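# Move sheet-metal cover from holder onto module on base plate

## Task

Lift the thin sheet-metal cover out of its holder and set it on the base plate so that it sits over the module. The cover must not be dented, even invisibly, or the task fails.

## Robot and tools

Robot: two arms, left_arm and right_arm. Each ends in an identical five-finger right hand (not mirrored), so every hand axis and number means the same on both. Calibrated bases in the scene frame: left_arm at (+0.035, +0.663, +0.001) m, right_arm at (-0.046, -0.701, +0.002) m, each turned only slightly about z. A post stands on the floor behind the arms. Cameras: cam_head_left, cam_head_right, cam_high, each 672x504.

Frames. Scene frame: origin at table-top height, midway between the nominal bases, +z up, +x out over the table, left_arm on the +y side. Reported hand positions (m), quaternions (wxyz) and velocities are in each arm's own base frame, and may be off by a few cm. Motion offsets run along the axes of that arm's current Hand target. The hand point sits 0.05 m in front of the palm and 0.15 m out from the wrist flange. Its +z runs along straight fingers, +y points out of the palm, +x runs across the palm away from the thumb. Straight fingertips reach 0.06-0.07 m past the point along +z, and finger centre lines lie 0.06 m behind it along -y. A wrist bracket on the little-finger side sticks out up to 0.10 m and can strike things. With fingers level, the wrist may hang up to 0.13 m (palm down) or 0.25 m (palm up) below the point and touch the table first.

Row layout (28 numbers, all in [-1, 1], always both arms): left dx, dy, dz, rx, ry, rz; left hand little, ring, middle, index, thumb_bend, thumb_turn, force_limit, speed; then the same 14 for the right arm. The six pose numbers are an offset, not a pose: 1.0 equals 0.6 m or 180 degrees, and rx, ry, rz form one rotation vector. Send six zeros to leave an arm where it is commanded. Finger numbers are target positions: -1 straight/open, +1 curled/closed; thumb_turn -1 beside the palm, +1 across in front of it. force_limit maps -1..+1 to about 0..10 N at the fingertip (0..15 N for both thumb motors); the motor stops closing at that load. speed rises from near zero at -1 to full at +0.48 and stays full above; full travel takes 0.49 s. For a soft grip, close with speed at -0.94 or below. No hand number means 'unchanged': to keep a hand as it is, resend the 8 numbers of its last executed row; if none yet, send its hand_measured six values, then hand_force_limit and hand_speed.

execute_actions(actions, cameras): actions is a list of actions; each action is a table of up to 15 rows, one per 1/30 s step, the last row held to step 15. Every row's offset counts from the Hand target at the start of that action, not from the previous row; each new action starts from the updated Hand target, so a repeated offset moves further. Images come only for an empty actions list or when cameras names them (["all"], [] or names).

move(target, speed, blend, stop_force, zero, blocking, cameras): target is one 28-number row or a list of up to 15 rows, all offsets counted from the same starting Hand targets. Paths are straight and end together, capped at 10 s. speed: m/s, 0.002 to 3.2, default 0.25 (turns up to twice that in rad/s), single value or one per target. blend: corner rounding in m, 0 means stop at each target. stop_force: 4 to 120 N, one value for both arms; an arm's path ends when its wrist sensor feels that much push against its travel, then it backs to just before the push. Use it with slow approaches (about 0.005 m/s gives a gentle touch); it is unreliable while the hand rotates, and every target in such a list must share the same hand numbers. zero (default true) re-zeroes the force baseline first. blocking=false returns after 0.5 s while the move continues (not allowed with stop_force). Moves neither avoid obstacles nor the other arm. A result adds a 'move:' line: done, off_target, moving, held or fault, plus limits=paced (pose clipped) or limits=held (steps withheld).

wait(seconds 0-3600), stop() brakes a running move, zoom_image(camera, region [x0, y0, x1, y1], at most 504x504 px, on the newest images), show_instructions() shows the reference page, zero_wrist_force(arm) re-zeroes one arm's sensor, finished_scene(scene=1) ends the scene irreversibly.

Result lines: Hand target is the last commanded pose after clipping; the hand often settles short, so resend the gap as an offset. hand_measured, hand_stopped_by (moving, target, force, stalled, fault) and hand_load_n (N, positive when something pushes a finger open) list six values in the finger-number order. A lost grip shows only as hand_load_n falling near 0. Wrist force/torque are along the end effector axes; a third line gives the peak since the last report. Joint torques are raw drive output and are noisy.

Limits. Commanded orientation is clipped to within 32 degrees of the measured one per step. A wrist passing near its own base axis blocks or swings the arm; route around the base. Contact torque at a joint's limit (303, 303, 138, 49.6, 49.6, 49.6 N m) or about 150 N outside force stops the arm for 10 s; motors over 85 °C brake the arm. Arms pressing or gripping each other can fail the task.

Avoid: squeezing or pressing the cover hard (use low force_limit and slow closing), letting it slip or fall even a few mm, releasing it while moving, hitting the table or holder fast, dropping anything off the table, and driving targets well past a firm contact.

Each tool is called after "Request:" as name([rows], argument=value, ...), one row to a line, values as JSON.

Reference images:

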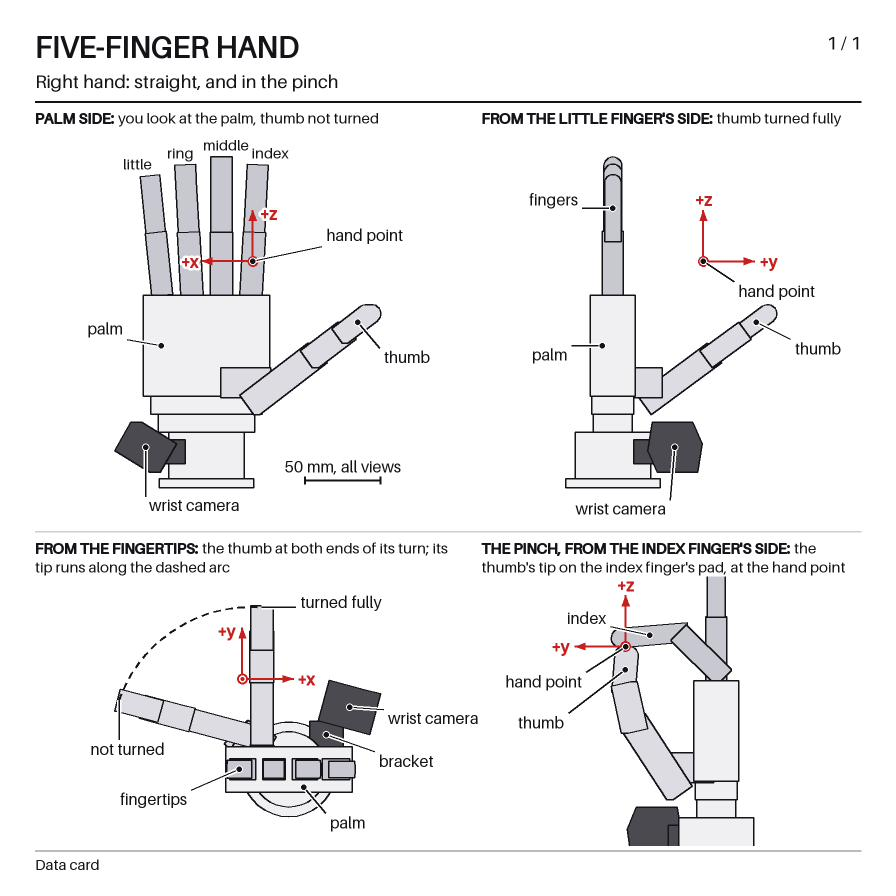

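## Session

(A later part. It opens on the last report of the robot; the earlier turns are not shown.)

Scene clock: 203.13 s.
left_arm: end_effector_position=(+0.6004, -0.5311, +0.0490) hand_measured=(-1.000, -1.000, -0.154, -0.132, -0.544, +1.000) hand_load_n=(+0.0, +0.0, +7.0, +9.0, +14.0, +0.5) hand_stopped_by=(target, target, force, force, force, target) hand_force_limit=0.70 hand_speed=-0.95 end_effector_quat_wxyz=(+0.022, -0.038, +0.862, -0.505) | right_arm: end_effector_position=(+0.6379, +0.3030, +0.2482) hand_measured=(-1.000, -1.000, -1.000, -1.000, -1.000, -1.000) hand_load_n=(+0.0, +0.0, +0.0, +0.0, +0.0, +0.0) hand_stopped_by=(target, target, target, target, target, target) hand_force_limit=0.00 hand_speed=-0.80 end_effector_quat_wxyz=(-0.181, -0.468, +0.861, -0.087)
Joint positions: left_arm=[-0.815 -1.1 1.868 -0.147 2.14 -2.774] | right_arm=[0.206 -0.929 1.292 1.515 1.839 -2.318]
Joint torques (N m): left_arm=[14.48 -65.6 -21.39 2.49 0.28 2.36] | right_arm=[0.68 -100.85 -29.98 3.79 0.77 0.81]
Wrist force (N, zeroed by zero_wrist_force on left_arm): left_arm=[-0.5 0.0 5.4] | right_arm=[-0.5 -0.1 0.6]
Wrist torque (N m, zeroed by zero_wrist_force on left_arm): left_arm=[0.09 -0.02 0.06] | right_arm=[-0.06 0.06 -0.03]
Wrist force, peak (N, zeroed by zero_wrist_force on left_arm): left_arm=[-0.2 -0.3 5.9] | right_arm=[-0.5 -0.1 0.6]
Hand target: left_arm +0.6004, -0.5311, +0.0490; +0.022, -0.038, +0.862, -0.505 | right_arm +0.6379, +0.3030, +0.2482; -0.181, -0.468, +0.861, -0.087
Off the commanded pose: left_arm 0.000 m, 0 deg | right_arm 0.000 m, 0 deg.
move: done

Request:
move(target=[0,-0.00049,0.00087,0,0,0,-1,-1,0.16,0.16,-0.36,1,0.7,-0.95,0,0,0,0,0,0,-1,-1,-1,-1,-1,-1,0,-0.8], speed=0.005)

Request:
move(target=[0,0,0,0,0,0,-1,-1,0.18,0.18,-0.36,1,0.7,-0.95,0,0,0,0,0,0,-1,-1,-1,-1,-1,-1,0,-0.8], speed=0.005)

Request:
move(target=[0,-0.00436,-0.00245,0,0,0,-1,-1,0.18,0.18,-0.36,1,0.7,-0.95,0,0,0,0,0,0,-1,-1,-1,-1,-1,-1,0,-0.8], speed=0.004, cameras=["all"])

Request:
zoom_image(camera="cam_high", region=[360, 185, 410, 235])

Scene clock: 204.00 s.
left_arm: end_effector_position=(+0.6004, -0.5316, +0.0490) hand_measured=(-1.000, -1.000, -0.154, -0.132, -0.544, +1.000) hand_load_n=(+0.0, +0.0, +5.5, +8.0, +15.0, +0.0) hand_stopped_by=(target, target, force, force, force, target) hand_force_limit=0.70 hand_speed=-0.95 end_effector_quat_wxyz=(+0.023, -0.038, +0.862, -0.505) | right_arm: end_effector_position=(+0.6379, +0.3030, +0.2482) hand_measured=(-1.000, -1.000, -1.000, -1.000, -1.000, -1.000) hand_load_n=(+0.0, +0.0, +0.0, +0.0, +0.0, +0.0) hand_stopped_by=(target, target, target, target, target, target) hand_force_limit=0.00 hand_speed=-0.80 end_effector_quat_wxyz=(-0.181, -0.468, +0.861, -0.087)
Joint positions: left_arm=[-0.815 -1.1 1.867 -0.147 2.14 -2.774] | right_arm=[0.206 -0.929 1.292 1.515 1.839 -2.318]
Joint torques (N m): left_arm=[-14.22 -64.15 -41.4 2.97 -1.56 -3.33] | right_arm=[1.42 -98.63 -30.37 3.61 0.99 0.95]
Wrist force (N, zeroed by zero_wrist_force on left_arm): left_arm=[-0.3 0.7 -0.2] | right_arm=[-0.1 0.1 0.0]
Wrist torque (N m, zeroed by zero_wrist_force on left_arm): left_arm=[0.01 0.07 0.05] | right_arm=[0.01 0.02 0.00]
Wrist force, peak (N, zeroed by zero_wrist_force on left_arm): left_arm=[-0.5 0.0 5.7] | right_arm=[0.0 -0.2 0.4]
Hand target: left_arm +0.6004, -0.5317, +0.0490; +0.022, -0.038, +0.862, -0.505 | right_arm +0.6379, +0.3030, +0.2482; -0.181, -0.468, +0.861, -0.087
Off the commanded pose: left_arm 0.000 m, 0 deg | right_arm 0.000 m, 0 deg.
move: done

Scene clock: 204.50 s.
left_arm: end_effector_position=(+0.6004, -0.5317, +0.0490) hand_measured=(-1.000, -1.000, -0.142, -0.124, -0.544, +1.000) hand_load_n=(+0.0, +0.0, +9.0, +8.5, +16.0, +0.0) hand_stopped_by=(target, target, force, force, force, target) hand_force_limit=0.70 hand_speed=-0.95 end_effector_quat_wxyz=(+0.022, -0.038, +0.862, -0.505) | right_arm: end_effector_position=(+0.6379, +0.3030, +0.2482) hand_measured=(-1.000, -1.000, -1.000, -1.000, -1.000, -1.000) hand_load_n=(+0.0, +0.0, +0.0, +0.0, +0.0, +0.0) hand_stopped_by=(target, target, target, target, target, target) hand_force_limit=0.00 hand_speed=-0.80 end_effector_quat_wxyz=(-0.181, -0.468, +0.861, -0.087)
Joint positions: left_arm=[-0.815 -1.1 1.867 -0.147 2.14 -2.774] | right_arm=[0.206 -0.929 1.292 1.515 1.839 -2.318]
Joint torques (N m): left_arm=[-12.24 -66.25 -37.58 2.57 -1.32 -3.29] | right_arm=[1.66 -100.83 -30.12 3.71 1.21 1.17]
Wrist force (N, zeroed by zero_wrist_force on left_arm): left_arm=[-0.5 -0.7 3.0] | right_arm=[0.0 0.0 0.2]
Wrist torque (N m, zeroed by zero_wrist_force on left_arm): left_arm=[-0.02 0.02 0.02] | right_arm=[-0.02 -0.01 0.00]
Wrist force, peak (N, zeroed by zero_wrist_force on left_arm): left_arm=[-0.6 -0.6 3.3] | right_arm=[-0.3 -0.4 0.1]
Hand target: left_arm +0.6004, -0.5317, +0.0490; +0.022, -0.038, +0.862, -0.505 | right_arm +0.6379, +0.3030, +0.2482; -0.181, -0.468, +0.861, -0.087
Off the commanded pose: left_arm 0.000 m, 0 deg | right_arm 0.000 m, 0 deg.
move: done

Scene clock: 205.47 s.
left_arm: end_effector_position=(+0.6004, -0.5317, +0.0520) hand_measured=(-1.000, -1.000, -0.142, -0.124, -0.544, +1.000) hand_load_n=(+0.0, +0.0, +8.0, +8.0, +17.0, +0.5) hand_stopped_by=(target, target, force, force, force, target) hand_force_limit=0.70 hand_speed=-0.95 end_effector_quat_wxyz=(+0.022, -0.038, +0.862, -0.505) | right_arm: end_effector_position=(+0.6379, +0.3030, +0.2482) hand_measured=(-1.000, -1.000, -1.000, -1.000, -1.000, -1.000) hand_load_n=(+0.0, +0.0, +0.0, +0.0, +0.0, +0.0) hand_stopped_by=(target, target, target, target, target, target) hand_force_limit=0.00 hand_speed=-0.80 end_effector_quat_wxyz=(-0.181, -0.468, +0.861, -0.087)
Joint positions: left_arm=[-0.815 -1.103 1.866 -0.142 2.14 -2.774] | right_arm=[0.206 -0.929 1.292 1.515 1.839 -2.318]
Joint torques (N m): left_arm=[-10.57 -81.23 -42.57 1.49 -0.95 -3.01] | right_arm=[0.64 -100.39 -30.38 3.77 1.05 1.1]
Wrist force (N, zeroed by zero_wrist_force on left_arm): left_arm=[-0.1 4.2 4.6] | right_arm=[-0.2 -0.2 0.3]
Wrist torque (N m, zeroed by zero_wrist_force on left_arm): left_arm=[0.03 -0.03 0.11] | right_arm=[-0.04 0.02 -0.01]
Wrist force, peak (N, zeroed by zero_wrist_force on left_arm): left_arm=[0.0 4.2 4.8] | right_arm=[-0.2 -0.3 0.4]
Hand target: left_arm +0.6004, -0.5317, +0.0520; +0.022, -0.038, +0.862, -0.505 | right_arm +0.6379, +0.3030, +0.2482; -0.181, -0.468, +0.861, -0.087
Off the commanded pose: left_arm 0.000 m, 0 deg | right_arm 0.000 m, 0 deg.
move: done

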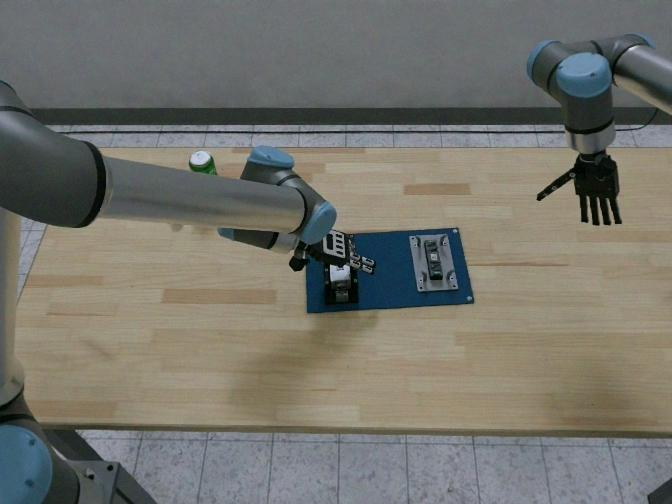

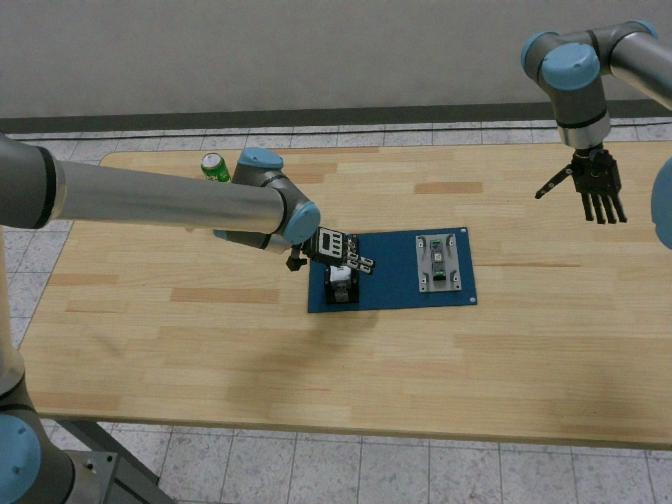

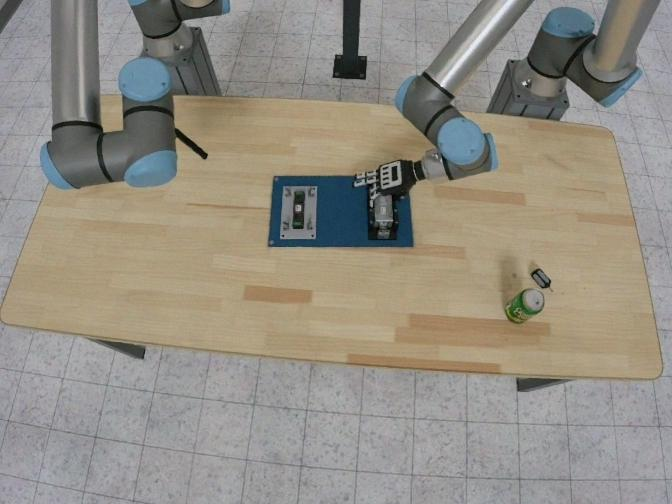

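Scaled by 10.080 from the camera's image (finer frame: 960x720).

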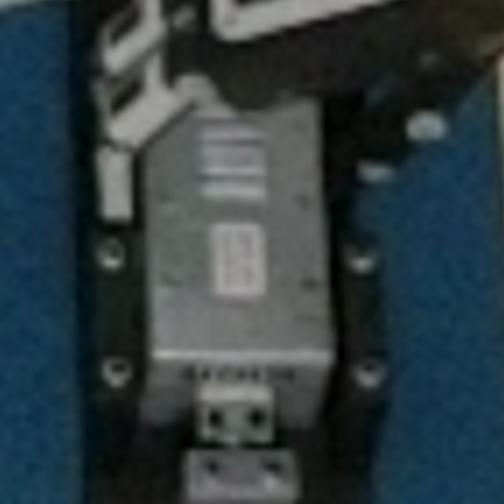

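Request:
zoom_image(camera="cam_high", region=[365, 195, 400, 235])

Request:
move(target=[0,-0.00581,-0.00326,0,0,0,-1,-1,0.18,0.18,-0.36,1,0.7,-0.95,0,0,0,0,0,0,-1,-1,-1,-1,-1,-1,0,-0.8], speed=0.004, cameras=["all"])

Request:
zoom_image(camera="cam_high", region=[365, 195, 400, 235])

Scaled by 12.600 from the camera's image (finer frame: 960x720).

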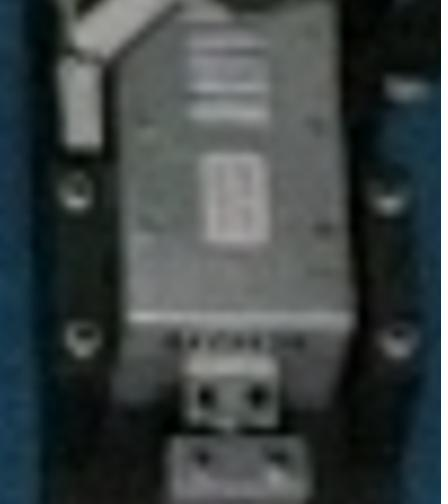

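Scene clock: 210.70 s.
left_arm: end_effector_position=(+0.6004, -0.5317, +0.0560) hand_measured=(-1.000, -1.000, -0.142, -0.124, -0.544, +1.000) hand_load_n=(+0.0, +0.0, +7.5, +7.0, +18.0, +1.0) hand_stopped_by=(target, target, force, force, force, target) hand_force_limit=0.70 hand_speed=-0.95 end_effector_quat_wxyz=(+0.022, -0.038, +0.862, -0.505) | right_arm: end_effector_position=(+0.6379, +0.3030, +0.2482) hand_measured=(-1.000, -1.000, -1.000, -1.000, -1.000, -1.000) hand_load_n=(+0.0, +0.0, +0.0, +0.0, +0.0, +0.0) hand_stopped_by=(target, target, target, target, target, target) hand_force_limit=0.00 hand_speed=-0.80 end_effector_quat_wxyz=(-0.181, -0.468, +0.861, -0.087)
Joint positions: left_arm=[-0.815 -1.108 1.864 -0.136 2.14 -2.774] | right_arm=[0.206 -0.929 1.292 1.515 1.839 -2.318]
Joint torques (N m): left_arm=[-5.39 -81.54 -43.13 1.4 0.78 -1.31] | right_arm=[1.05 -98.22 -30.11 3.79 1.16 1]
Wrist force (N, zeroed by zero_wrist_force on left_arm): left_arm=[0.0 4.7 2.2] | right_arm=[0.1 -0.3 0.0]
Wrist torque (N m, zeroed by zero_wrist_force on left_arm): left_arm=[0.07 -0.01 0.13] | right_arm=[-0.05 -0.02 0.00]
Wrist force, peak (N, zeroed by zero_wrist_force on left_arm): left_arm=[-0.2 4.2 4.6] | right_arm=[-0.1 -0.5 0.2]
Hand target: left_arm +0.6004, -0.5317, +0.0560; +0.022, -0.038, +0.862, -0.505 | right_arm +0.6379, +0.3030, +0.2482; -0.181, -0.468, +0.861, -0.087
Off the commanded pose: left_arm 0.000 m, 0 deg | right_arm 0.000 m, 0 deg.
move: done

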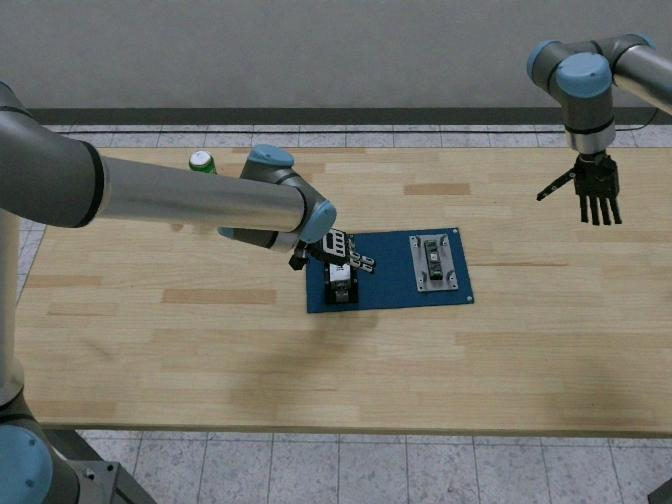

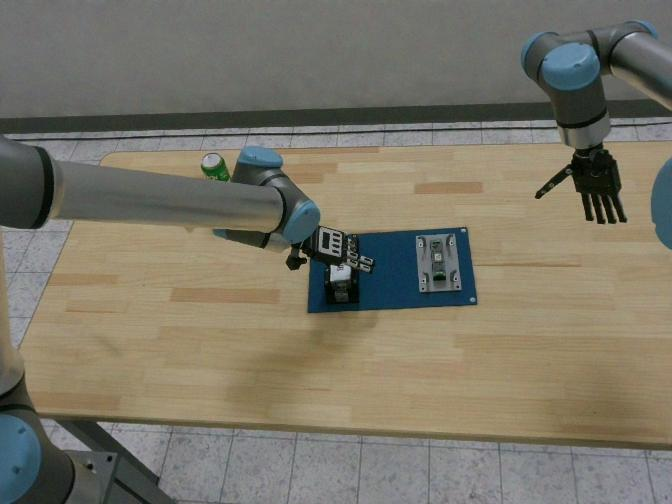

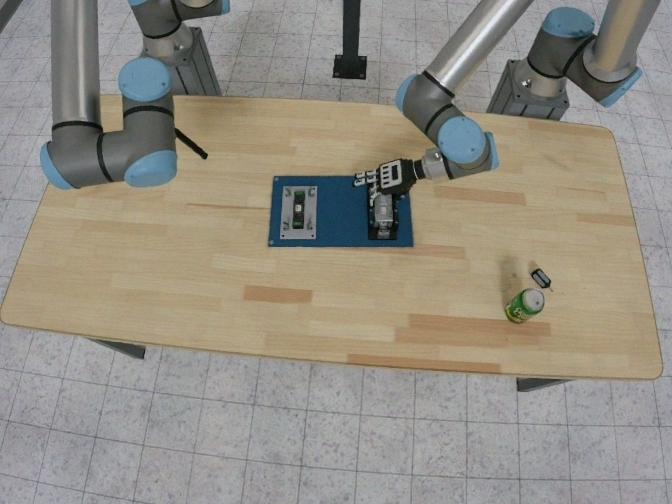

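Scaled by 12.600 from the camera's image (finer frame: 960x720).

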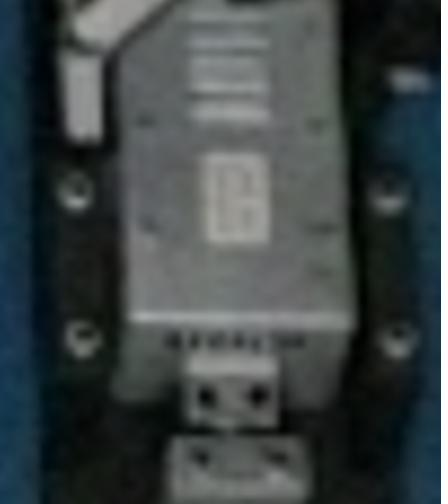

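Request:
move(target=[0,0,0,0,0,0,-1,-1,-0.4,-0.4,-0.75,1,-0.6,-0.8,0,0,0,0,0,0,-1,-1,-1,-1,-1,-1,0,-0.8], speed=0.02)

Request:
move(target=[0,0.01788,0.00886,0,0,0,-1,-1,-0.4,-0.4,-0.75,1,-0.6,-0.8,0,0,0,0,0,0,-1,-1,-1,-1,-1,-1,0,-0.8], speed=0.02)

Request:
zero_wrist_force(arm="left_arm")

Request:
move(target=[0,0,0,0,0,0,-1,-1,0.1,0.1,-0.75,1,0.0,-0.95,0,0,0,0,0,0,-1,-1,-1,-1,-1,-1,0,-0.8], speed=0.02)

Request:
move(target=[0,0,0,0,0,0,-1,-1,0.1,0.1,-0.4,1,0.95,-0.95,0,0,0,0,0,0,-1,-1,-1,-1,-1,-1,0,-0.8], speed=0.02)

Request:
move(target=[0,0,0,0,0,0,-1,-1,0.16,0.16,-0.4,1,0.6,-0.95,0,0,0,0,0,0,-1,-1,-1,-1,-1,-1,0,-0.8], speed=0.02)

Scene clock: 217.73 s.
left_arm: end_effector_position=(+0.6004, -0.5317, +0.0560) hand_measured=(-1.000, -1.000, -0.400, -0.400, -0.750, +1.000) hand_load_n=(+0.0, +0.0, +0.0, +0.0, +0.0, +0.0) hand_stopped_by=(target, target, target, target, target, target) hand_force_limit=-0.60 hand_speed=-0.80 end_effector_quat_wxyz=(+0.022, -0.038, +0.862, -0.505) | right_arm: end_effector_position=(+0.6379, +0.3030, +0.2482) hand_measured=(-1.000, -1.000, -1.000, -1.000, -1.000, -1.000) hand_load_n=(+0.0, +0.0, +0.0, +0.0, +0.0, +0.0) hand_stopped_by=(target, target, target, target, target, target) hand_force_limit=0.00 hand_speed=-0.80 end_effector_quat_wxyz=(-0.181, -0.468, +0.861, -0.087)
Joint positions: left_arm=[-0.815 -1.108 1.864 -0.136 2.14 -2.774] | right_arm=[0.206 -0.929 1.292 1.515 1.839 -2.318]
Joint torques (N m): left_arm=[-0.71 -65.12 -22.62 0.25 0.07 0.07] | right_arm=[0.89 -99.3 -30.15 3.76 1.14 0.67]
Wrist force (N, zeroed by zero_wrist_force on left_arm): left_arm=[0.1 0.5 0.1] | right_arm=[-0.4 0.1 0.2]
Wrist torque (N m, zeroed by zero_wrist_force on left_arm): left_arm=[0.06 -0.03 0.07] | right_arm=[0.00 0.05 -0.02]
Wrist force, peak (N, zeroed by zero_wrist_force on left_arm): left_arm=[-0.6 3.7 -5.7] | right_arm=[-0.1 -0.4 0.5]
Hand target: left_arm +0.6004, -0.5317, +0.0560; +0.022, -0.038, +0.862, -0.505 | right_arm +0.6379, +0.3030, +0.2482; -0.181, -0.468, +0.861, -0.087
Off the commanded pose: left_arm 0.000 m, 0 deg | right_arm 0.000 m, 0 deg.
move: done

Scene clock: 218.60 s.
left_arm: end_effector_position=(+0.6003, -0.5311, +0.0439) hand_measured=(-1.000, -1.000, -0.400, -0.400, -0.750, +1.000) hand_load_n=(+0.0, +0.0, +0.0, +0.0, +0.0, +0.0) hand_stopped_by=(target, target, target, target, target, target) hand_force_limit=-0.60 hand_speed=-0.80 end_effector_quat_wxyz=(+0.022, -0.038, +0.862, -0.505) | right_arm: end_effector_position=(+0.6379, +0.3030, +0.2482) hand_measured=(-1.000, -1.000, -1.000, -1.000, -1.000, -1.000) hand_load_n=(+0.0, +0.0, +0.0, +0.0, +0.0, +0.0) hand_stopped_by=(target, target, target, target, target, target) hand_force_limit=0.00 hand_speed=-0.80 end_effector_quat_wxyz=(-0.181, -0.468, +0.861, -0.087)
Joint positions: left_arm=[-0.815 -1.094 1.87 -0.155 2.14 -2.774] | right_arm=[0.206 -0.929 1.292 1.515 1.839 -2.318]
Joint torques (N m): left_arm=[15.84 -84.37 -28.45 3.4 2.22 2.26] | right_arm=[0.29 -100.39 -30.02 3.71 0.95 1.04]
Wrist force (N, zeroed by zero_wrist_force on left_arm): left_arm=[-0.4 0.3 0.0] | right_arm=[-0.3 0.0 0.3]
Wrist torque (N m, zeroed by zero_wrist_force on left_arm): left_arm=[0.05 0.06 0.01] | right_arm=[-0.02 0.04 -0.01]
Wrist force, peak (N, zeroed by zero_wrist_force on left_arm): left_arm=[0.2 0.8 0.2] | right_arm=[-0.4 -0.2 0.2]
Hand target: left_arm +0.6004, -0.5311, +0.0440; +0.022, -0.038, +0.862, -0.505 | right_arm +0.6379, +0.3030, +0.2482; -0.181, -0.468, +0.861, -0.087
Off the commanded pose: left_arm 0.000 m, 0 deg | right_arm 0.000 m, 0 deg.
move: done

Wrist force sensor zeroed.

Scene clock: 220.57 s.
left_arm: end_effector_position=(+0.6004, -0.5311, +0.0441) hand_measured=(-1.000, -1.000, -0.170, -0.156, -0.750, +1.000) hand_load_n=(+0.0, +0.0, +4.0, +4.5, +0.0, +0.0) hand_stopped_by=(target, target, force, force, target, target) hand_force_limit=0.00 hand_speed=-0.95 end_effector_quat_wxyz=(+0.023, -0.038, +0.862, -0.505) | right_arm: end_effector_position=(+0.6379, +0.3030, +0.2482) hand_measured=(-1.000, -1.000, -1.000, -1.000, -1.000, -1.000) hand_load_n=(+0.0, +0.0, +0.0, +0.0, +0.0, +0.0) hand_stopped_by=(target, target, target, target, target, target) hand_force_limit=0.00 hand_speed=-0.80 end_effector_quat_wxyz=(-0.181, -0.468, +0.861, -0.087)
Joint positions: left_arm=[-0.815 -1.094 1.87 -0.155 2.14 -2.774] | right_arm=[0.206 -0.929 1.292 1.515 1.839 -2.318]
Joint torques (N m): left_arm=[14.98 -84.25 -33.23 3.03 0.62 2.32] | right_arm=[0.88 -100.12 -30.35 3.72 1.03 1.09]
Wrist force (N, zeroed by zero_wrist_force on left_arm): left_arm=[0.4 -4.9 7.0] | right_arm=[0.0 -0.4 0.0]
Wrist torque (N m, zeroed by zero_wrist_force on left_arm): left_arm=[-0.02 -0.09 -0.04] | right_arm=[-0.08 -0.01 -0.01]
Wrist force, peak (N, zeroed by zero_wrist_force on left_arm): left_arm=[0.4 -4.9 7.0] | right_arm=[-0.4 0.1 0.6]
Hand target: left_arm +0.6004, -0.5311, +0.0440; +0.022, -0.038, +0.862, -0.505 | right_arm +0.6379, +0.3030, +0.2482; -0.181, -0.468, +0.861, -0.087
Off the commanded pose: left_arm 0.000 m, 0 deg | right_arm 0.000 m, 0 deg.
move: done

Scene clock: 223.87 s.
left_arm: end_effector_position=(+0.6003, -0.5311, +0.0440) hand_measured=(-1.000, -1.000, -0.170, -0.156, -0.532, +1.000) hand_load_n=(-0.5, +0.0, +4.5, +5.5, +14.0, +0.5) hand_stopped_by=(target, target, force, force, force, target) hand_force_limit=0.95 hand_speed=-0.95 end_effector_quat_wxyz=(+0.022, -0.038, +0.862, -0.505) | right_arm: end_effector_position=(+0.6379, +0.3030, +0.2482) hand_measured=(-1.000, -1.000, -1.000, -1.000, -1.000, -1.000) hand_load_n=(+0.0, +0.0, +0.0, +0.0, +0.0, +0.0) hand_stopped_by=(target, target, target, target, target, target) hand_force_limit=0.00 hand_speed=-0.80 end_effector_quat_wxyz=(-0.181, -0.468, +0.861, -0.087)
Joint positions: left_arm=[-0.815 -1.094 1.87 -0.155 2.14 -2.774] | right_arm=[0.206 -0.929 1.292 1.515 1.839 -2.318]
Joint torques (N m): left_arm=[14.49 -65.45 -21.88 2.38 -0.51 0.7] | right_arm=[0.9 -100.96 -30.32 3.72 1.02 1.04]
Wrist force (N, zeroed by zero_wrist_force on left_arm): left_arm=[0.2 0.9 -0.8] | right_arm=[-0.1 0.1 0.0]
Wrist torque (N m, zeroed by zero_wrist_force on left_arm): left_arm=[0.02 -0.04 0.05] | right_arm=[0.01 0.02 -0.01]
Wrist force, peak (N, zeroed by zero_wrist_force on left_arm): left_arm=[0.6 -4.6 7.1] | right_arm=[-0.3 0.2 0.4]
Hand target: left_arm +0.6004, -0.5311, +0.0440; +0.022, -0.038, +0.862, -0.505 | right_arm +0.6379, +0.3030, +0.2482; -0.181, -0.468, +0.861, -0.087
Off the commanded pose: left_arm 0.000 m, 0 deg | right_arm 0.000 m, 0 deg.
move: done

Scene clock: 224.37 s.
left_arm: end_effector_position=(+0.6003, -0.5311, +0.0440) hand_measured=(-1.000, -1.000, -0.158, -0.140, -0.532, +1.000) hand_load_n=(+0.0, +0.0, +7.5, +9.0, +14.0, +0.0) hand_stopped_by=(target, target, force, force, force, target) hand_force_limit=0.60 hand_speed=-0.95 end_effector_quat_wxyz=(+0.022, -0.038, +0.862, -0.505) | right_arm: end_effector_position=(+0.6379, +0.3030, +0.2482) hand_measured=(-1.000, -1.000, -1.000, -1.000, -1.000, -1.000) hand_load_n=(+0.0, +0.0, +0.0, +0.0, +0.0, +0.0) hand_stopped_by=(target, target, target, target, target, target) hand_force_limit=0.00 hand_speed=-0.80 end_effector_quat_wxyz=(-0.181, -0.468, +0.861, -0.087)
Joint positions: left_arm=[-0.815 -1.094 1.87 -0.155 2.14 -2.774] | right_arm=[0.206 -0.929 1.292 1.515 1.839 -2.318]
Joint torques (N m): left_arm=[14.01 -64.54 -24.69 1.82 -0.58 0.21] | right_arm=[1.34 -99.98 -30.64 3.6 1.04 1.27]
Wrist force (N, zeroed by zero_wrist_force on left_arm): left_arm=[0.1 -1.0 5.2] | right_arm=[-0.1 -0.4 0.4]
Wrist torque (N m, zeroed by zero_wrist_force on left_arm): left_arm=[0.01 -0.10 0.03] | right_arm=[-0.08 0.00 -0.01]
Wrist force, peak (N, zeroed by zero_wrist_force on left_arm): left_arm=[0.1 -1.0 5.2] | right_arm=[-0.1 -0.4 0.4]
Hand target: left_arm +0.6004, -0.5311, +0.0440; +0.022, -0.038, +0.862, -0.505 | right_arm +0.6379, +0.3030, +0.2482; -0.181, -0.468, +0.861, -0.087
Off the commanded pose: left_arm 0.000 m, 0 deg | right_arm 0.000 m, 0 deg.
move: done

Request:
move(target=[0,-0.00065,0.00116,0,0,0,-1,-1,0.16,0.16,-0.4,1,0.6,-0.95,0,0,0,0,0,0,-1,-1,-1,-1,-1,-1,0,-0.8], speed=0.005)

Request:
move(target=[0,0,0,0,0,0,-1,-1,0.2,0.2,-0.4,1,0.85,-0.95,0,0,0,0,0,0,-1,-1,-1,-1,-1,-1,0,-0.8], speed=0.005)

Request:
move(target=[0,-0.00033,0.00058,0,0,0,-1,-1,0.2,0.2,-0.4,1,0.85,-0.95,0,0,0,0,0,0,-1,-1,-1,-1,-1,-1,0,-0.8], speed=0.005)

Scene clock: 225.13 s.
left_arm: end_effector_position=(+0.6004, -0.5318, +0.0440) hand_measured=(-1.000, -1.000, -0.158, -0.140, -0.532, +1.000) hand_load_n=(+0.0, +0.0, +5.5, +7.0, +15.5, +0.0) hand_stopped_by=(target, target, force, force, force, target) hand_force_limit=0.60 hand_speed=-0.95 end_effector_quat_wxyz=(+0.023, -0.038, +0.862, -0.505) | right_arm: end_effector_position=(+0.6379, +0.3030, +0.2482) hand_measured=(-1.000, -1.000, -1.000, -1.000, -1.000, -1.000) hand_load_n=(+0.0, +0.0, +0.0, +0.0, -0.5, +0.0) hand_stopped_by=(target, target, target, target, target, target) hand_force_limit=0.00 hand_speed=-0.80 end_effector_quat_wxyz=(-0.181, -0.468, +0.861, -0.087)
Joint positions: left_arm=[-0.816 -1.094 1.869 -0.155 2.14 -2.774] | right_arm=[0.206 -0.929 1.292 1.515 1.839 -2.318]
Joint torques (N m): left_arm=[-13.79 -64.92 -41.3 2.59 -0.86 -3.41] | right_arm=[1.65 -98.58 -30.21 3.78 1.14 1.05]
Wrist force (N, zeroed by zero_wrist_force on left_arm): left_arm=[0.7 -1.1 -3.0] | right_arm=[-0.1 -0.3 0.1]
Wrist torque (N m, zeroed by zero_wrist_force on left_arm): left_arm=[-0.15 0.00 0.08] | right_arm=[-0.06 0.01 -0.02]
Wrist force, peak (N, zeroed by zero_wrist_force on left_arm): left_arm=[-0.1 -1.0 5.2] | right_arm=[-0.2 -0.3 0.3]
Hand target: left_arm +0.6004, -0.5319, +0.0440; +0.022, -0.038, +0.862, -0.505 | right_arm +0.6379, +0.3030, +0.2482; -0.181, -0.468, +0.861, -0.087
Off the commanded pose: left_arm 0.000 m, 0 deg | right_arm 0.000 m, 0 deg.
move: done

Scene clock: 225.63 s.
left_arm: end_effector_position=(+0.6004, -0.5319, +0.0440) hand_measured=(-1.000, -1.000, -0.142, -0.124, -0.532, +1.000) hand_load_n=(+0.0, +0.0, +10.0, +9.5, +17.0, +0.0) hand_stopped_by=(target, target, force, force, force, target) hand_force_limit=0.85 hand_speed=-0.95 end_effector_quat_wxyz=(+0.023, -0.038, +0.862, -0.505) | right_arm: end_effector_position=(+0.6379, +0.3030, +0.2482) hand_measured=(-1.000, -1.000, -1.000, -1.000, -1.000, -1.000) hand_load_n=(+0.0, +0.0, +0.0, +0.0, +0.0, +0.0) hand_stopped_by=(target, target, target, target, target, target) hand_force_limit=0.00 hand_speed=-0.80 end_effector_quat_wxyz=(-0.181, -0.468, +0.861, -0.087)
Joint positions: left_arm=[-0.816 -1.094 1.869 -0.155 2.14 -2.774] | right_arm=[0.206 -0.929 1.292 1.515 1.839 -2.318]
Joint torques (N m): left_arm=[-9.61 -70.51 -35.15 2.48 0.37 -3.34] | right_arm=[0.99 -100.46 -29.91 3.82 1.02 1.17]
Wrist force (N, zeroed by zero_wrist_force on left_arm): left_arm=[0.0 -2.4 3.4] | right_arm=[-0.1 0.0 0.1]
Wrist torque (N m, zeroed by zero_wrist_force on left_arm): left_arm=[-0.10 -0.02 0.03] | right_arm=[-0.01 0.02 -0.01]
Wrist force, peak (N, zeroed by zero_wrist_force on left_arm): left_arm=[0.3 -2.7 3.4] | right_arm=[-0.1 -0.5 0.1]
Hand target: left_arm +0.6004, -0.5319, +0.0440; +0.022, -0.038, +0.862, -0.505 | right_arm +0.6379, +0.3030, +0.2482; -0.181, -0.468, +0.861, -0.087
Off the commanded pose: left_arm 0.000 m, 0 deg | right_arm 0.000 m, 0 deg.
move: done

Scene clock: 226.13 s.
left_arm: end_effector_position=(+0.6004, -0.5323, +0.0441) hand_measured=(-1.000, -1.000, -0.142, -0.124, -0.532, +1.000) hand_load_n=(+0.0, +0.0, +8.5, +8.5, +18.0, +0.5) hand_stopped_by=(target, target, force, force, force, target) hand_force_limit=0.85 hand_speed=-0.95 end_effector_quat_wxyz=(+0.022, -0.038, +0.862, -0.505) | right_arm: end_effector_position=(+0.6379, +0.3030, +0.2482) hand_measured=(-1.000, -1.000, -1.000, -1.000, -1.000, -1.000) hand_load_n=(+0.0, +0.0, +0.0, +0.0, +0.0, +0.0) hand_stopped_by=(target, target, target, target, target, target) hand_force_limit=0.00 hand_speed=-0.80 end_effector_quat_wxyz=(-0.181, -0.468, +0.861, -0.087)
Joint positions: left_arm=[-0.816 -1.093 1.869 -0.155 2.139 -2.774] | right_arm=[0.206 -0.929 1.292 1.515 1.839 -2.318]
Joint torques (N m): left_arm=[-7.21 -60.93 -37.58 3.38 -1.9 -2.38] | right_arm=[0.12 -99.49 -30.18 3.57 1.16 1]
Wrist force (N, zeroed by zero_wrist_force on left_arm): left_arm=[0.4 -2.0 -1.5] | right_arm=[-0.3 -0.2 0.2]
Wrist torque (N m, zeroed by zero_wrist_force on left_arm): left_arm=[-0.11 -0.03 0.07] | right_arm=[-0.04 0.04 -0.02]
Wrist force, peak (N, zeroed by zero_wrist_force on left_arm): left_arm=[0.5 -2.1 2.7] | right_arm=[-0.3 -0.2 0.4]
Hand target: left_arm +0.6005, -0.5323, +0.0440; +0.022, -0.038, +0.862, -0.505 | right_arm +0.6379, +0.3030, +0.2482; -0.181, -0.468, +0.861, -0.087
Off the commanded pose: left_arm 0.000 m, 0 deg | right_arm 0.000 m, 0 deg.
move: done

Request:
move(target=[0,-0.00436,-0.00245,0,0,0,-1,-1,0.2,0.2,-0.4,1,0.85,-0.95,0,0,0,0,0,0,-1,-1,-1,-1,-1,-1,0,-0.8], speed=0.004, cameras=["all"])

Request:
zoom_image(camera="cam_high", region=[365, 195, 400, 235])

Scene clock: 227.53 s.
left_arm: end_effector_position=(+0.6005, -0.5323, +0.0471) hand_measured=(-1.000, -1.000, -0.142, -0.124, -0.532, +1.000) hand_load_n=(+0.0, +0.0, +8.5, +8.5, +19.0, +0.5) hand_stopped_by=(target, target, force, force, force, target) hand_force_limit=0.85 hand_speed=-0.95 end_effector_quat_wxyz=(+0.023, -0.038, +0.862, -0.505) | right_arm: end_effector_position=(+0.6379, +0.3030, +0.2482) hand_measured=(-1.000, -1.000, -1.000, -1.000, -1.000, -1.000) hand_load_n=(+0.0, +0.0, +0.0, +0.0, +0.0, +0.0) hand_stopped_by=(target, target, target, target, target, target) hand_force_limit=0.00 hand_speed=-0.80 end_effector_quat_wxyz=(-0.181, -0.468, +0.861, -0.087)
Joint positions: left_arm=[-0.816 -1.097 1.867 -0.15 2.139 -2.774] | right_arm=[0.206 -0.929 1.292 1.515 1.839 -2.318]
Joint torques (N m): left_arm=[5.21 -81.92 -41.83 1.51 0.48 1.3] | right_arm=[0.55 -99.56 -29.82 3.83 1.03 1.08]
Wrist force (N, zeroed by zero_wrist_force on left_arm): left_arm=[0.5 3.8 4.3] | right_arm=[0.1 0.1 0.3]
Wrist torque (N m, zeroed by zero_wrist_force on left_arm): left_arm=[-0.07 -0.10 0.11] | right_arm=[0.00 -0.01 0.01]
Wrist force, peak (N, zeroed by zero_wrist_force on left_arm): left_arm=[-0.2 3.9 5.0] | right_arm=[-0.4 -0.2 0.2]
Hand target: left_arm +0.6005, -0.5323, +0.0470; +0.022, -0.038, +0.862, -0.505 | right_arm +0.6379, +0.3030, +0.2482; -0.181, -0.468, +0.861, -0.087
Off the commanded pose: left_arm 0.000 m, 0 deg | right_arm 0.000 m, 0 deg.
move: done

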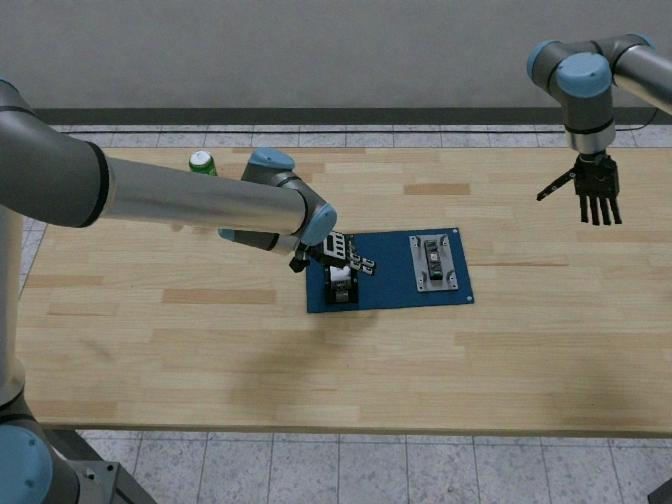

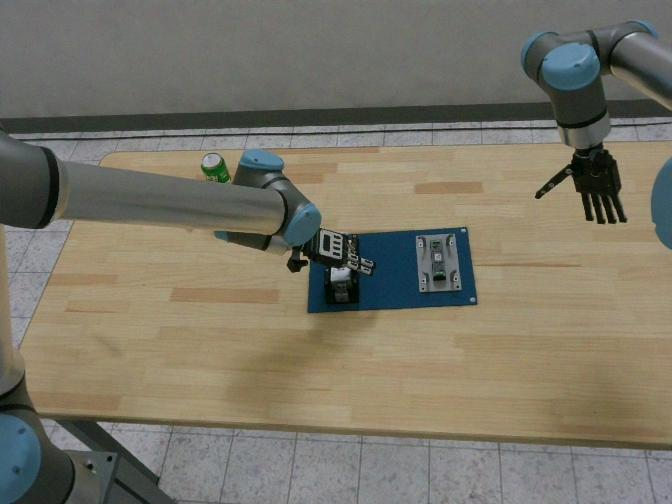

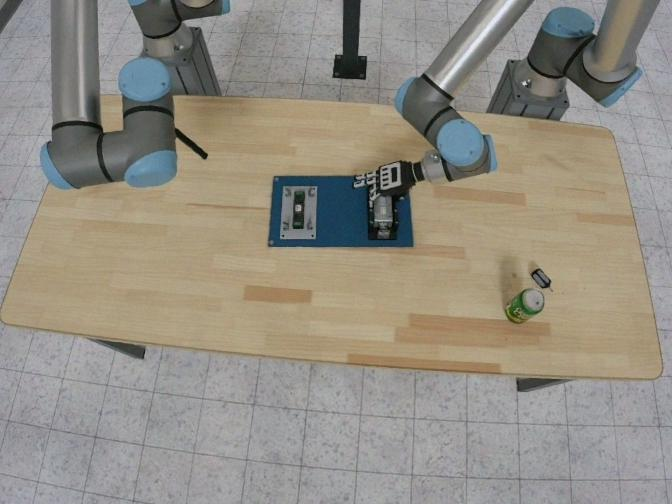

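Scaled by 12.600 from the camera's image (finer frame: 960x720).

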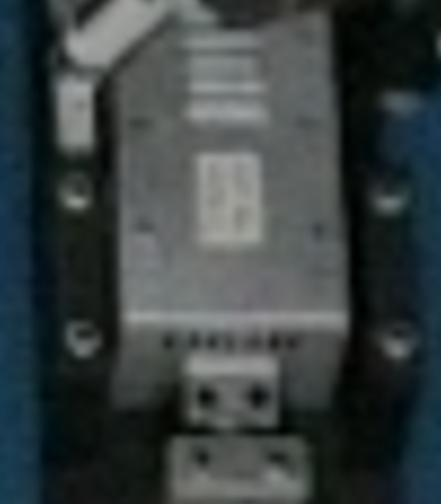

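Request:
execute_actions([
  [[0,0.00073,-0.00131,0,0,0,-1,-1,0.2,0.2,-0.4,1,0.85,-0.95,0,0,0,0,0,0,-1,-1,-1,-1,-1,-1,0,-0.8]],
])

Request:
execute_actions([
  [[0,-0.00147,0.00262,0,0,0,-1,-1,0.2,0.2,-0.4,1,0.85,-0.95,0,0,0,0,0,0,-1,-1,-1,-1,-1,-1,0,-0.8]],
])

Request:
execute_actions([
  [[0,0.00147,-0.00262,0,0,0,-1,-1,0.2,0.2,-0.4,1,0.85,-0.95,0,0,0,0,0,0,-1,-1,-1,-1,-1,-1,0,-0.8]],
])

Scene clock: 230.23 s.
left_arm: end_effector_position=(+0.6004, -0.5314, +0.0471) hand_measured=(-1.000, -1.000, -0.142, -0.124, -0.532, +1.000) hand_load_n=(+0.0, +0.0, +10.5, +10.5, +16.0, +0.5) hand_stopped_by=(target, target, force, force, force, target) hand_force_limit=0.85 hand_speed=-0.95 end_effector_quat_wxyz=(+0.023, -0.038, +0.862, -0.505) | right_arm: end_effector_position=(+0.6379, +0.3030, +0.2482) hand_measured=(-1.000, -1.000, -1.000, -1.000, -1.000, -1.000) hand_load_n=(+0.0, +0.0, +0.5, +0.0, +0.0, +0.0) hand_stopped_by=(target, target, target, target, target, target) hand_force_limit=0.00 hand_speed=-0.80 end_effector_quat_wxyz=(-0.181, -0.468, +0.861, -0.087)
Joint positions: left_arm=[-0.815 -1.098 1.868 -0.15 2.14 -2.774] | right_arm=[0.206 -0.929 1.292 1.515 1.839 -2.318]
Joint torques (N m): left_arm=[8.2 -86.95 -18.13 3.78 -0.41 -0.56] | right_arm=[-0.44 -101.17 -30.42 3.66 1.18 1.26]
Wrist force (N, zeroed by zero_wrist_force on left_arm): left_arm=[0.4 -0.9 7.7] | right_arm=[-0.1 0.1 -0.2]
Wrist torque (N m, zeroed by zero_wrist_force on left_arm): left_arm=[0.03 -0.06 -0.07] | right_arm=[0.03 0.02 0.00]
Wrist force, peak (N, zeroed by zero_wrist_force on left_arm): left_arm=[0.5 -1.1 8.1] | right_arm=[0.0 0.1 0.6]
Hand target: left_arm +0.6004, -0.5314, +0.0470; +0.022, -0.038, +0.862, -0.505 | right_arm +0.6379, +0.3030, +0.2482; -0.181, -0.468, +0.861, -0.087
Off the commanded pose: left_arm 0.000 m, 0 deg | right_arm 0.000 m, 0 deg.

Scene clock: 230.93 s.
left_arm: end_effector_position=(+0.6005, -0.5332, +0.0471) hand_measured=(-1.000, -1.000, -0.142, -0.124, -0.532, +1.000) hand_load_n=(+0.0, +0.0, +5.5, +6.0, +20.5, +0.5) hand_stopped_by=(target, target, force, force, force, target) hand_force_limit=0.85 hand_speed=-0.95 end_effector_quat_wxyz=(+0.022, -0.038, +0.862, -0.505) | right_arm: end_effector_position=(+0.6379, +0.3030, +0.2482) hand_measured=(-1.000, -1.000, -1.000, -1.000, -1.000, -1.000) hand_load_n=(+0.0, +0.0, +0.0, +0.0, +0.0, +0.0) hand_stopped_by=(target, target, target, target, target, target) hand_force_limit=0.00 hand_speed=-0.80 end_effector_quat_wxyz=(-0.181, -0.468, +0.861, -0.087)
Joint positions: left_arm=[-0.817 -1.096 1.866 -0.15 2.139 -2.775] | right_arm=[0.206 -0.929 1.292 1.515 1.839 -2.318]
Joint torques (N m): left_arm=[-0.11 -61.87 -35.9 -1.25 1.49 1.05] | right_arm=[-0.18 -101.85 -30.44 3.67 0.97 1.16]
Wrist force (N, zeroed by zero_wrist_force on left_arm): left_arm=[0.8 -0.9 -9.7] | right_arm=[-0.2 0.1 0.1]
Wrist torque (N m, zeroed by zero_wrist_force on left_arm): left_arm=[-0.21 0.04 0.10] | right_arm=[0.01 0.03 0.00]
Wrist force, peak (N, zeroed by zero_wrist_force on left_arm): left_arm=[0.3 -1.1 -10.5] | right_arm=[-0.3 -0.3 0.3]
Hand target: left_arm +0.6005, -0.5332, +0.0470; +0.022, -0.038, +0.862, -0.505 | right_arm +0.6379, +0.3030, +0.2482; -0.181, -0.468, +0.861, -0.087
Off the commanded pose: left_arm 0.000 m, 0 deg | right_arm 0.000 m, 0 deg.

Scene clock: 231.63 s.
left_arm: end_effector_position=(+0.6004, -0.5313, +0.0470) hand_measured=(-1.000, -1.000, -0.142, -0.124, -0.532, +1.000) hand_load_n=(+0.0, +0.0, +11.0, +10.5, +16.0, +0.5) hand_stopped_by=(target, target, force, force, force, target) hand_force_limit=0.85 hand_speed=-0.95 end_effector_quat_wxyz=(+0.023, -0.038, +0.862, -0.505) | right_arm: end_effector_position=(+0.6379, +0.3030, +0.2482) hand_measured=(-1.000, -1.000, -1.000, -1.000, -1.000, -1.000) hand_load_n=(+0.0, +0.0, +0.0, +0.0, +0.0, +0.0) hand_stopped_by=(target, target, target, target, target, target) hand_force_limit=0.00 hand_speed=-0.80 end_effector_quat_wxyz=(-0.181, -0.468, +0.861, -0.087)
Joint positions: left_arm=[-0.815 -1.098 1.869 -0.15 2.14 -2.774] | right_arm=[0.206 -0.929 1.292 1.515 1.839 -2.318]
Joint torques (N m): left_arm=[-0.68 -73.98 -34.84 4.52 -1.24 -2.54] | right_arm=[0.56 -100.81 -29.85 3.75 1.07 1.17]
Wrist force (N, zeroed by zero_wrist_force on left_arm): left_arm=[0.4 -1.6 7.9] | right_arm=[-0.2 -0.1 0.3]
Wrist torque (N m, zeroed by zero_wrist_force on left_arm): left_arm=[0.06 -0.07 -0.16] | right_arm=[-0.04 0.02 -0.01]
Wrist force, peak (N, zeroed by zero_wrist_force on left_arm): left_arm=[0.6 -1.1 -9.4] | right_arm=[-0.2 -0.4 0.2]
Hand target: left_arm +0.6004, -0.5314, +0.0470; +0.022, -0.038, +0.862, -0.505 | right_arm +0.6379, +0.3030, +0.2482; -0.181, -0.468, +0.861, -0.087
Off the commanded pose: left_arm 0.000 m, 0 deg | right_arm 0.000 m, 0 deg.

Request:
wait(seconds=0.1, cameras=["all"])

Request:
zoom_image(camera="cam_high", region=[365, 195, 400, 235])

Request:
zoom_image(camera="cam_head_right", region=[320, 262, 360, 307])

Scene clock: 232.43 s.
left_arm: end_effector_position=(+0.6004, -0.5314, +0.0471) hand_measured=(-1.000, -1.000, -0.142, -0.124, -0.532, +1.000) hand_load_n=(+0.0, +0.0, +11.0, +10.5, +16.0, +0.5) hand_stopped_by=(target, target, force, force, force, target) hand_force_limit=0.85 hand_speed=-0.95 end_effector_quat_wxyz=(+0.022, -0.038, +0.862, -0.505) | right_arm: end_effector_position=(+0.6379, +0.3030, +0.2482) hand_measured=(-1.000, -1.000, -1.000, -1.000, -1.000, -1.000) hand_load_n=(+0.0, +0.0, +0.0, +0.0, +0.0, +0.0) hand_stopped_by=(target, target, target, target, target, target) hand_force_limit=0.00 hand_speed=-0.80 end_effector_quat_wxyz=(-0.181, -0.468, +0.861, -0.087)
Joint positions: left_arm=[-0.815 -1.098 1.868 -0.15 2.14 -2.774] | right_arm=[0.206 -0.929 1.292 1.515 1.839 -2.318]
Joint torques (N m): left_arm=[-4.33 -71.45 -37.99 4.53 -1.32 -2.76] | right_arm=[0.18 -99.66 -29.9 3.66 1.15 1.32]
Wrist force (N, zeroed by zero_wrist_force on left_arm): left_arm=[0.5 -1.5 7.9] | right_arm=[-0.3 0.0 0.0]
Wrist torque (N m, zeroed by zero_wrist_force on left_arm): left_arm=[0.11 -0.11 -0.14] | right_arm=[-0.01 0.04 -0.01]
Wrist force, peak (N, zeroed by zero_wrist_force on left_arm): left_arm=[0.9 -1.7 8.2] | right_arm=[-0.4 -0.2 0.4]
Hand target: left_arm +0.6004, -0.5314, +0.0470; +0.022, -0.038, +0.862, -0.505 | right_arm +0.6379, +0.3030, +0.2482; -0.181, -0.468, +0.861, -0.087
Off the commanded pose: left_arm 0.000 m, 0 deg | right_arm 0.000 m, 0 deg.
wait: 0.10 s; at rest from the start

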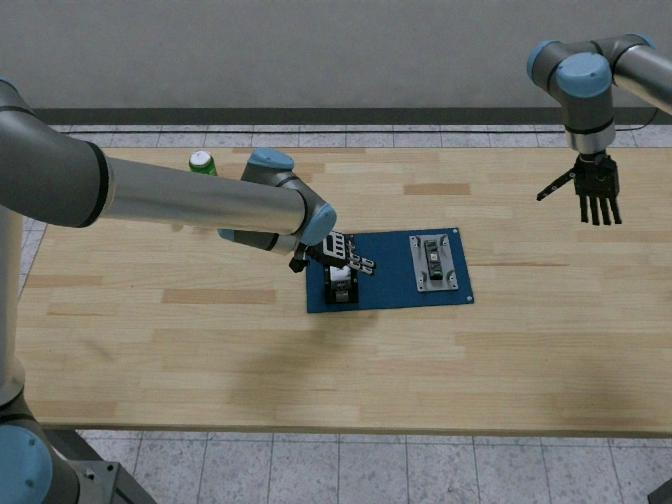

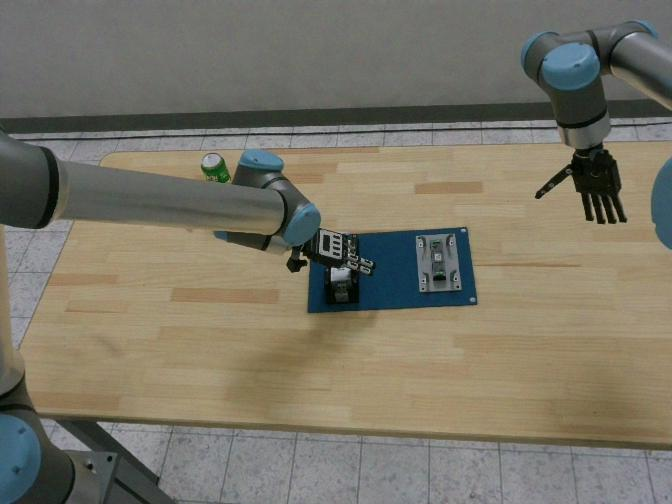

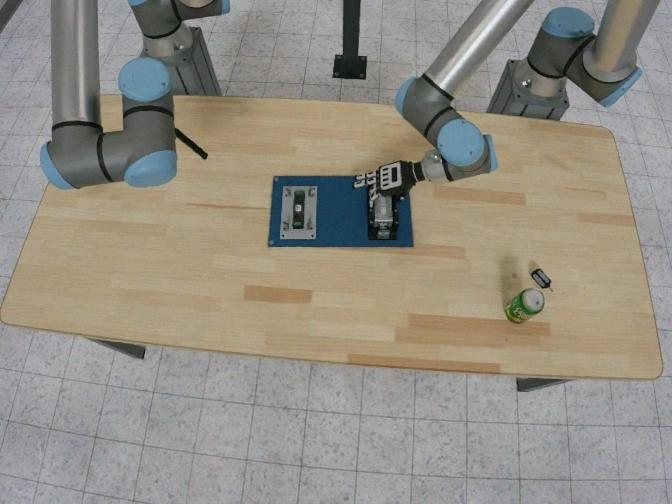

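Scaled by 12.600 from the camera's image (finer frame: 960x720).

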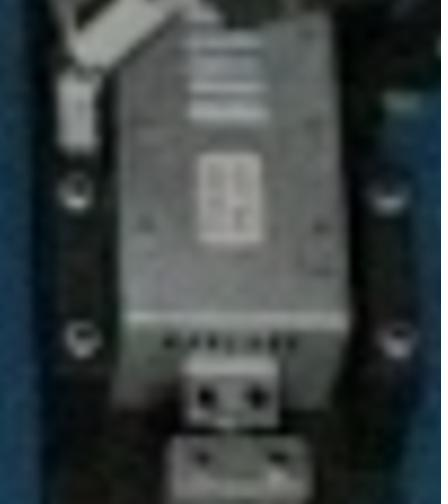

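Scaled by 11.200 from the camera's image (finer frame: 960x720).

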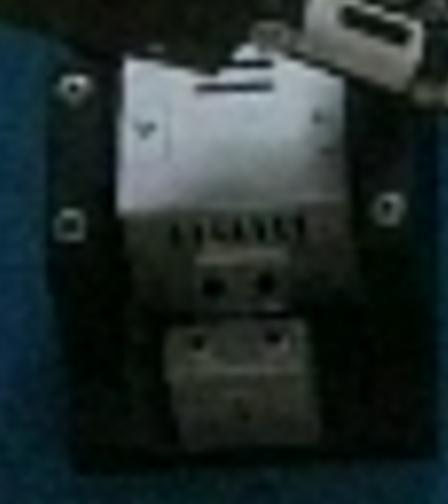

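Request:
zoom_image(camera="cam_head_right", region=[328, 228, 358, 248])

Request:
zoom_image(camera="cam_head_left", region=[325, 228, 355, 248])

Scaled by 16.800 from the camera's image (finer frame: 960x720).

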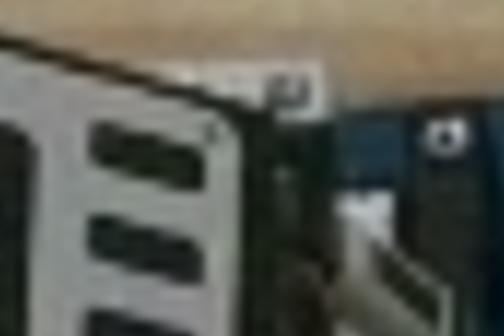

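Scaled by 16.800 from the camera's image (finer frame: 960x720).

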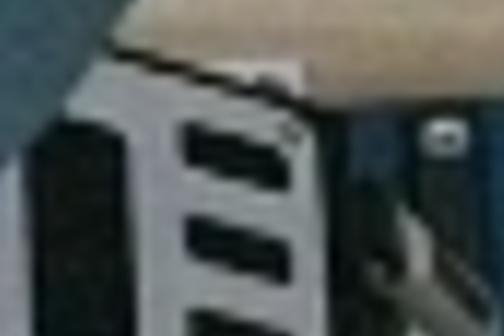

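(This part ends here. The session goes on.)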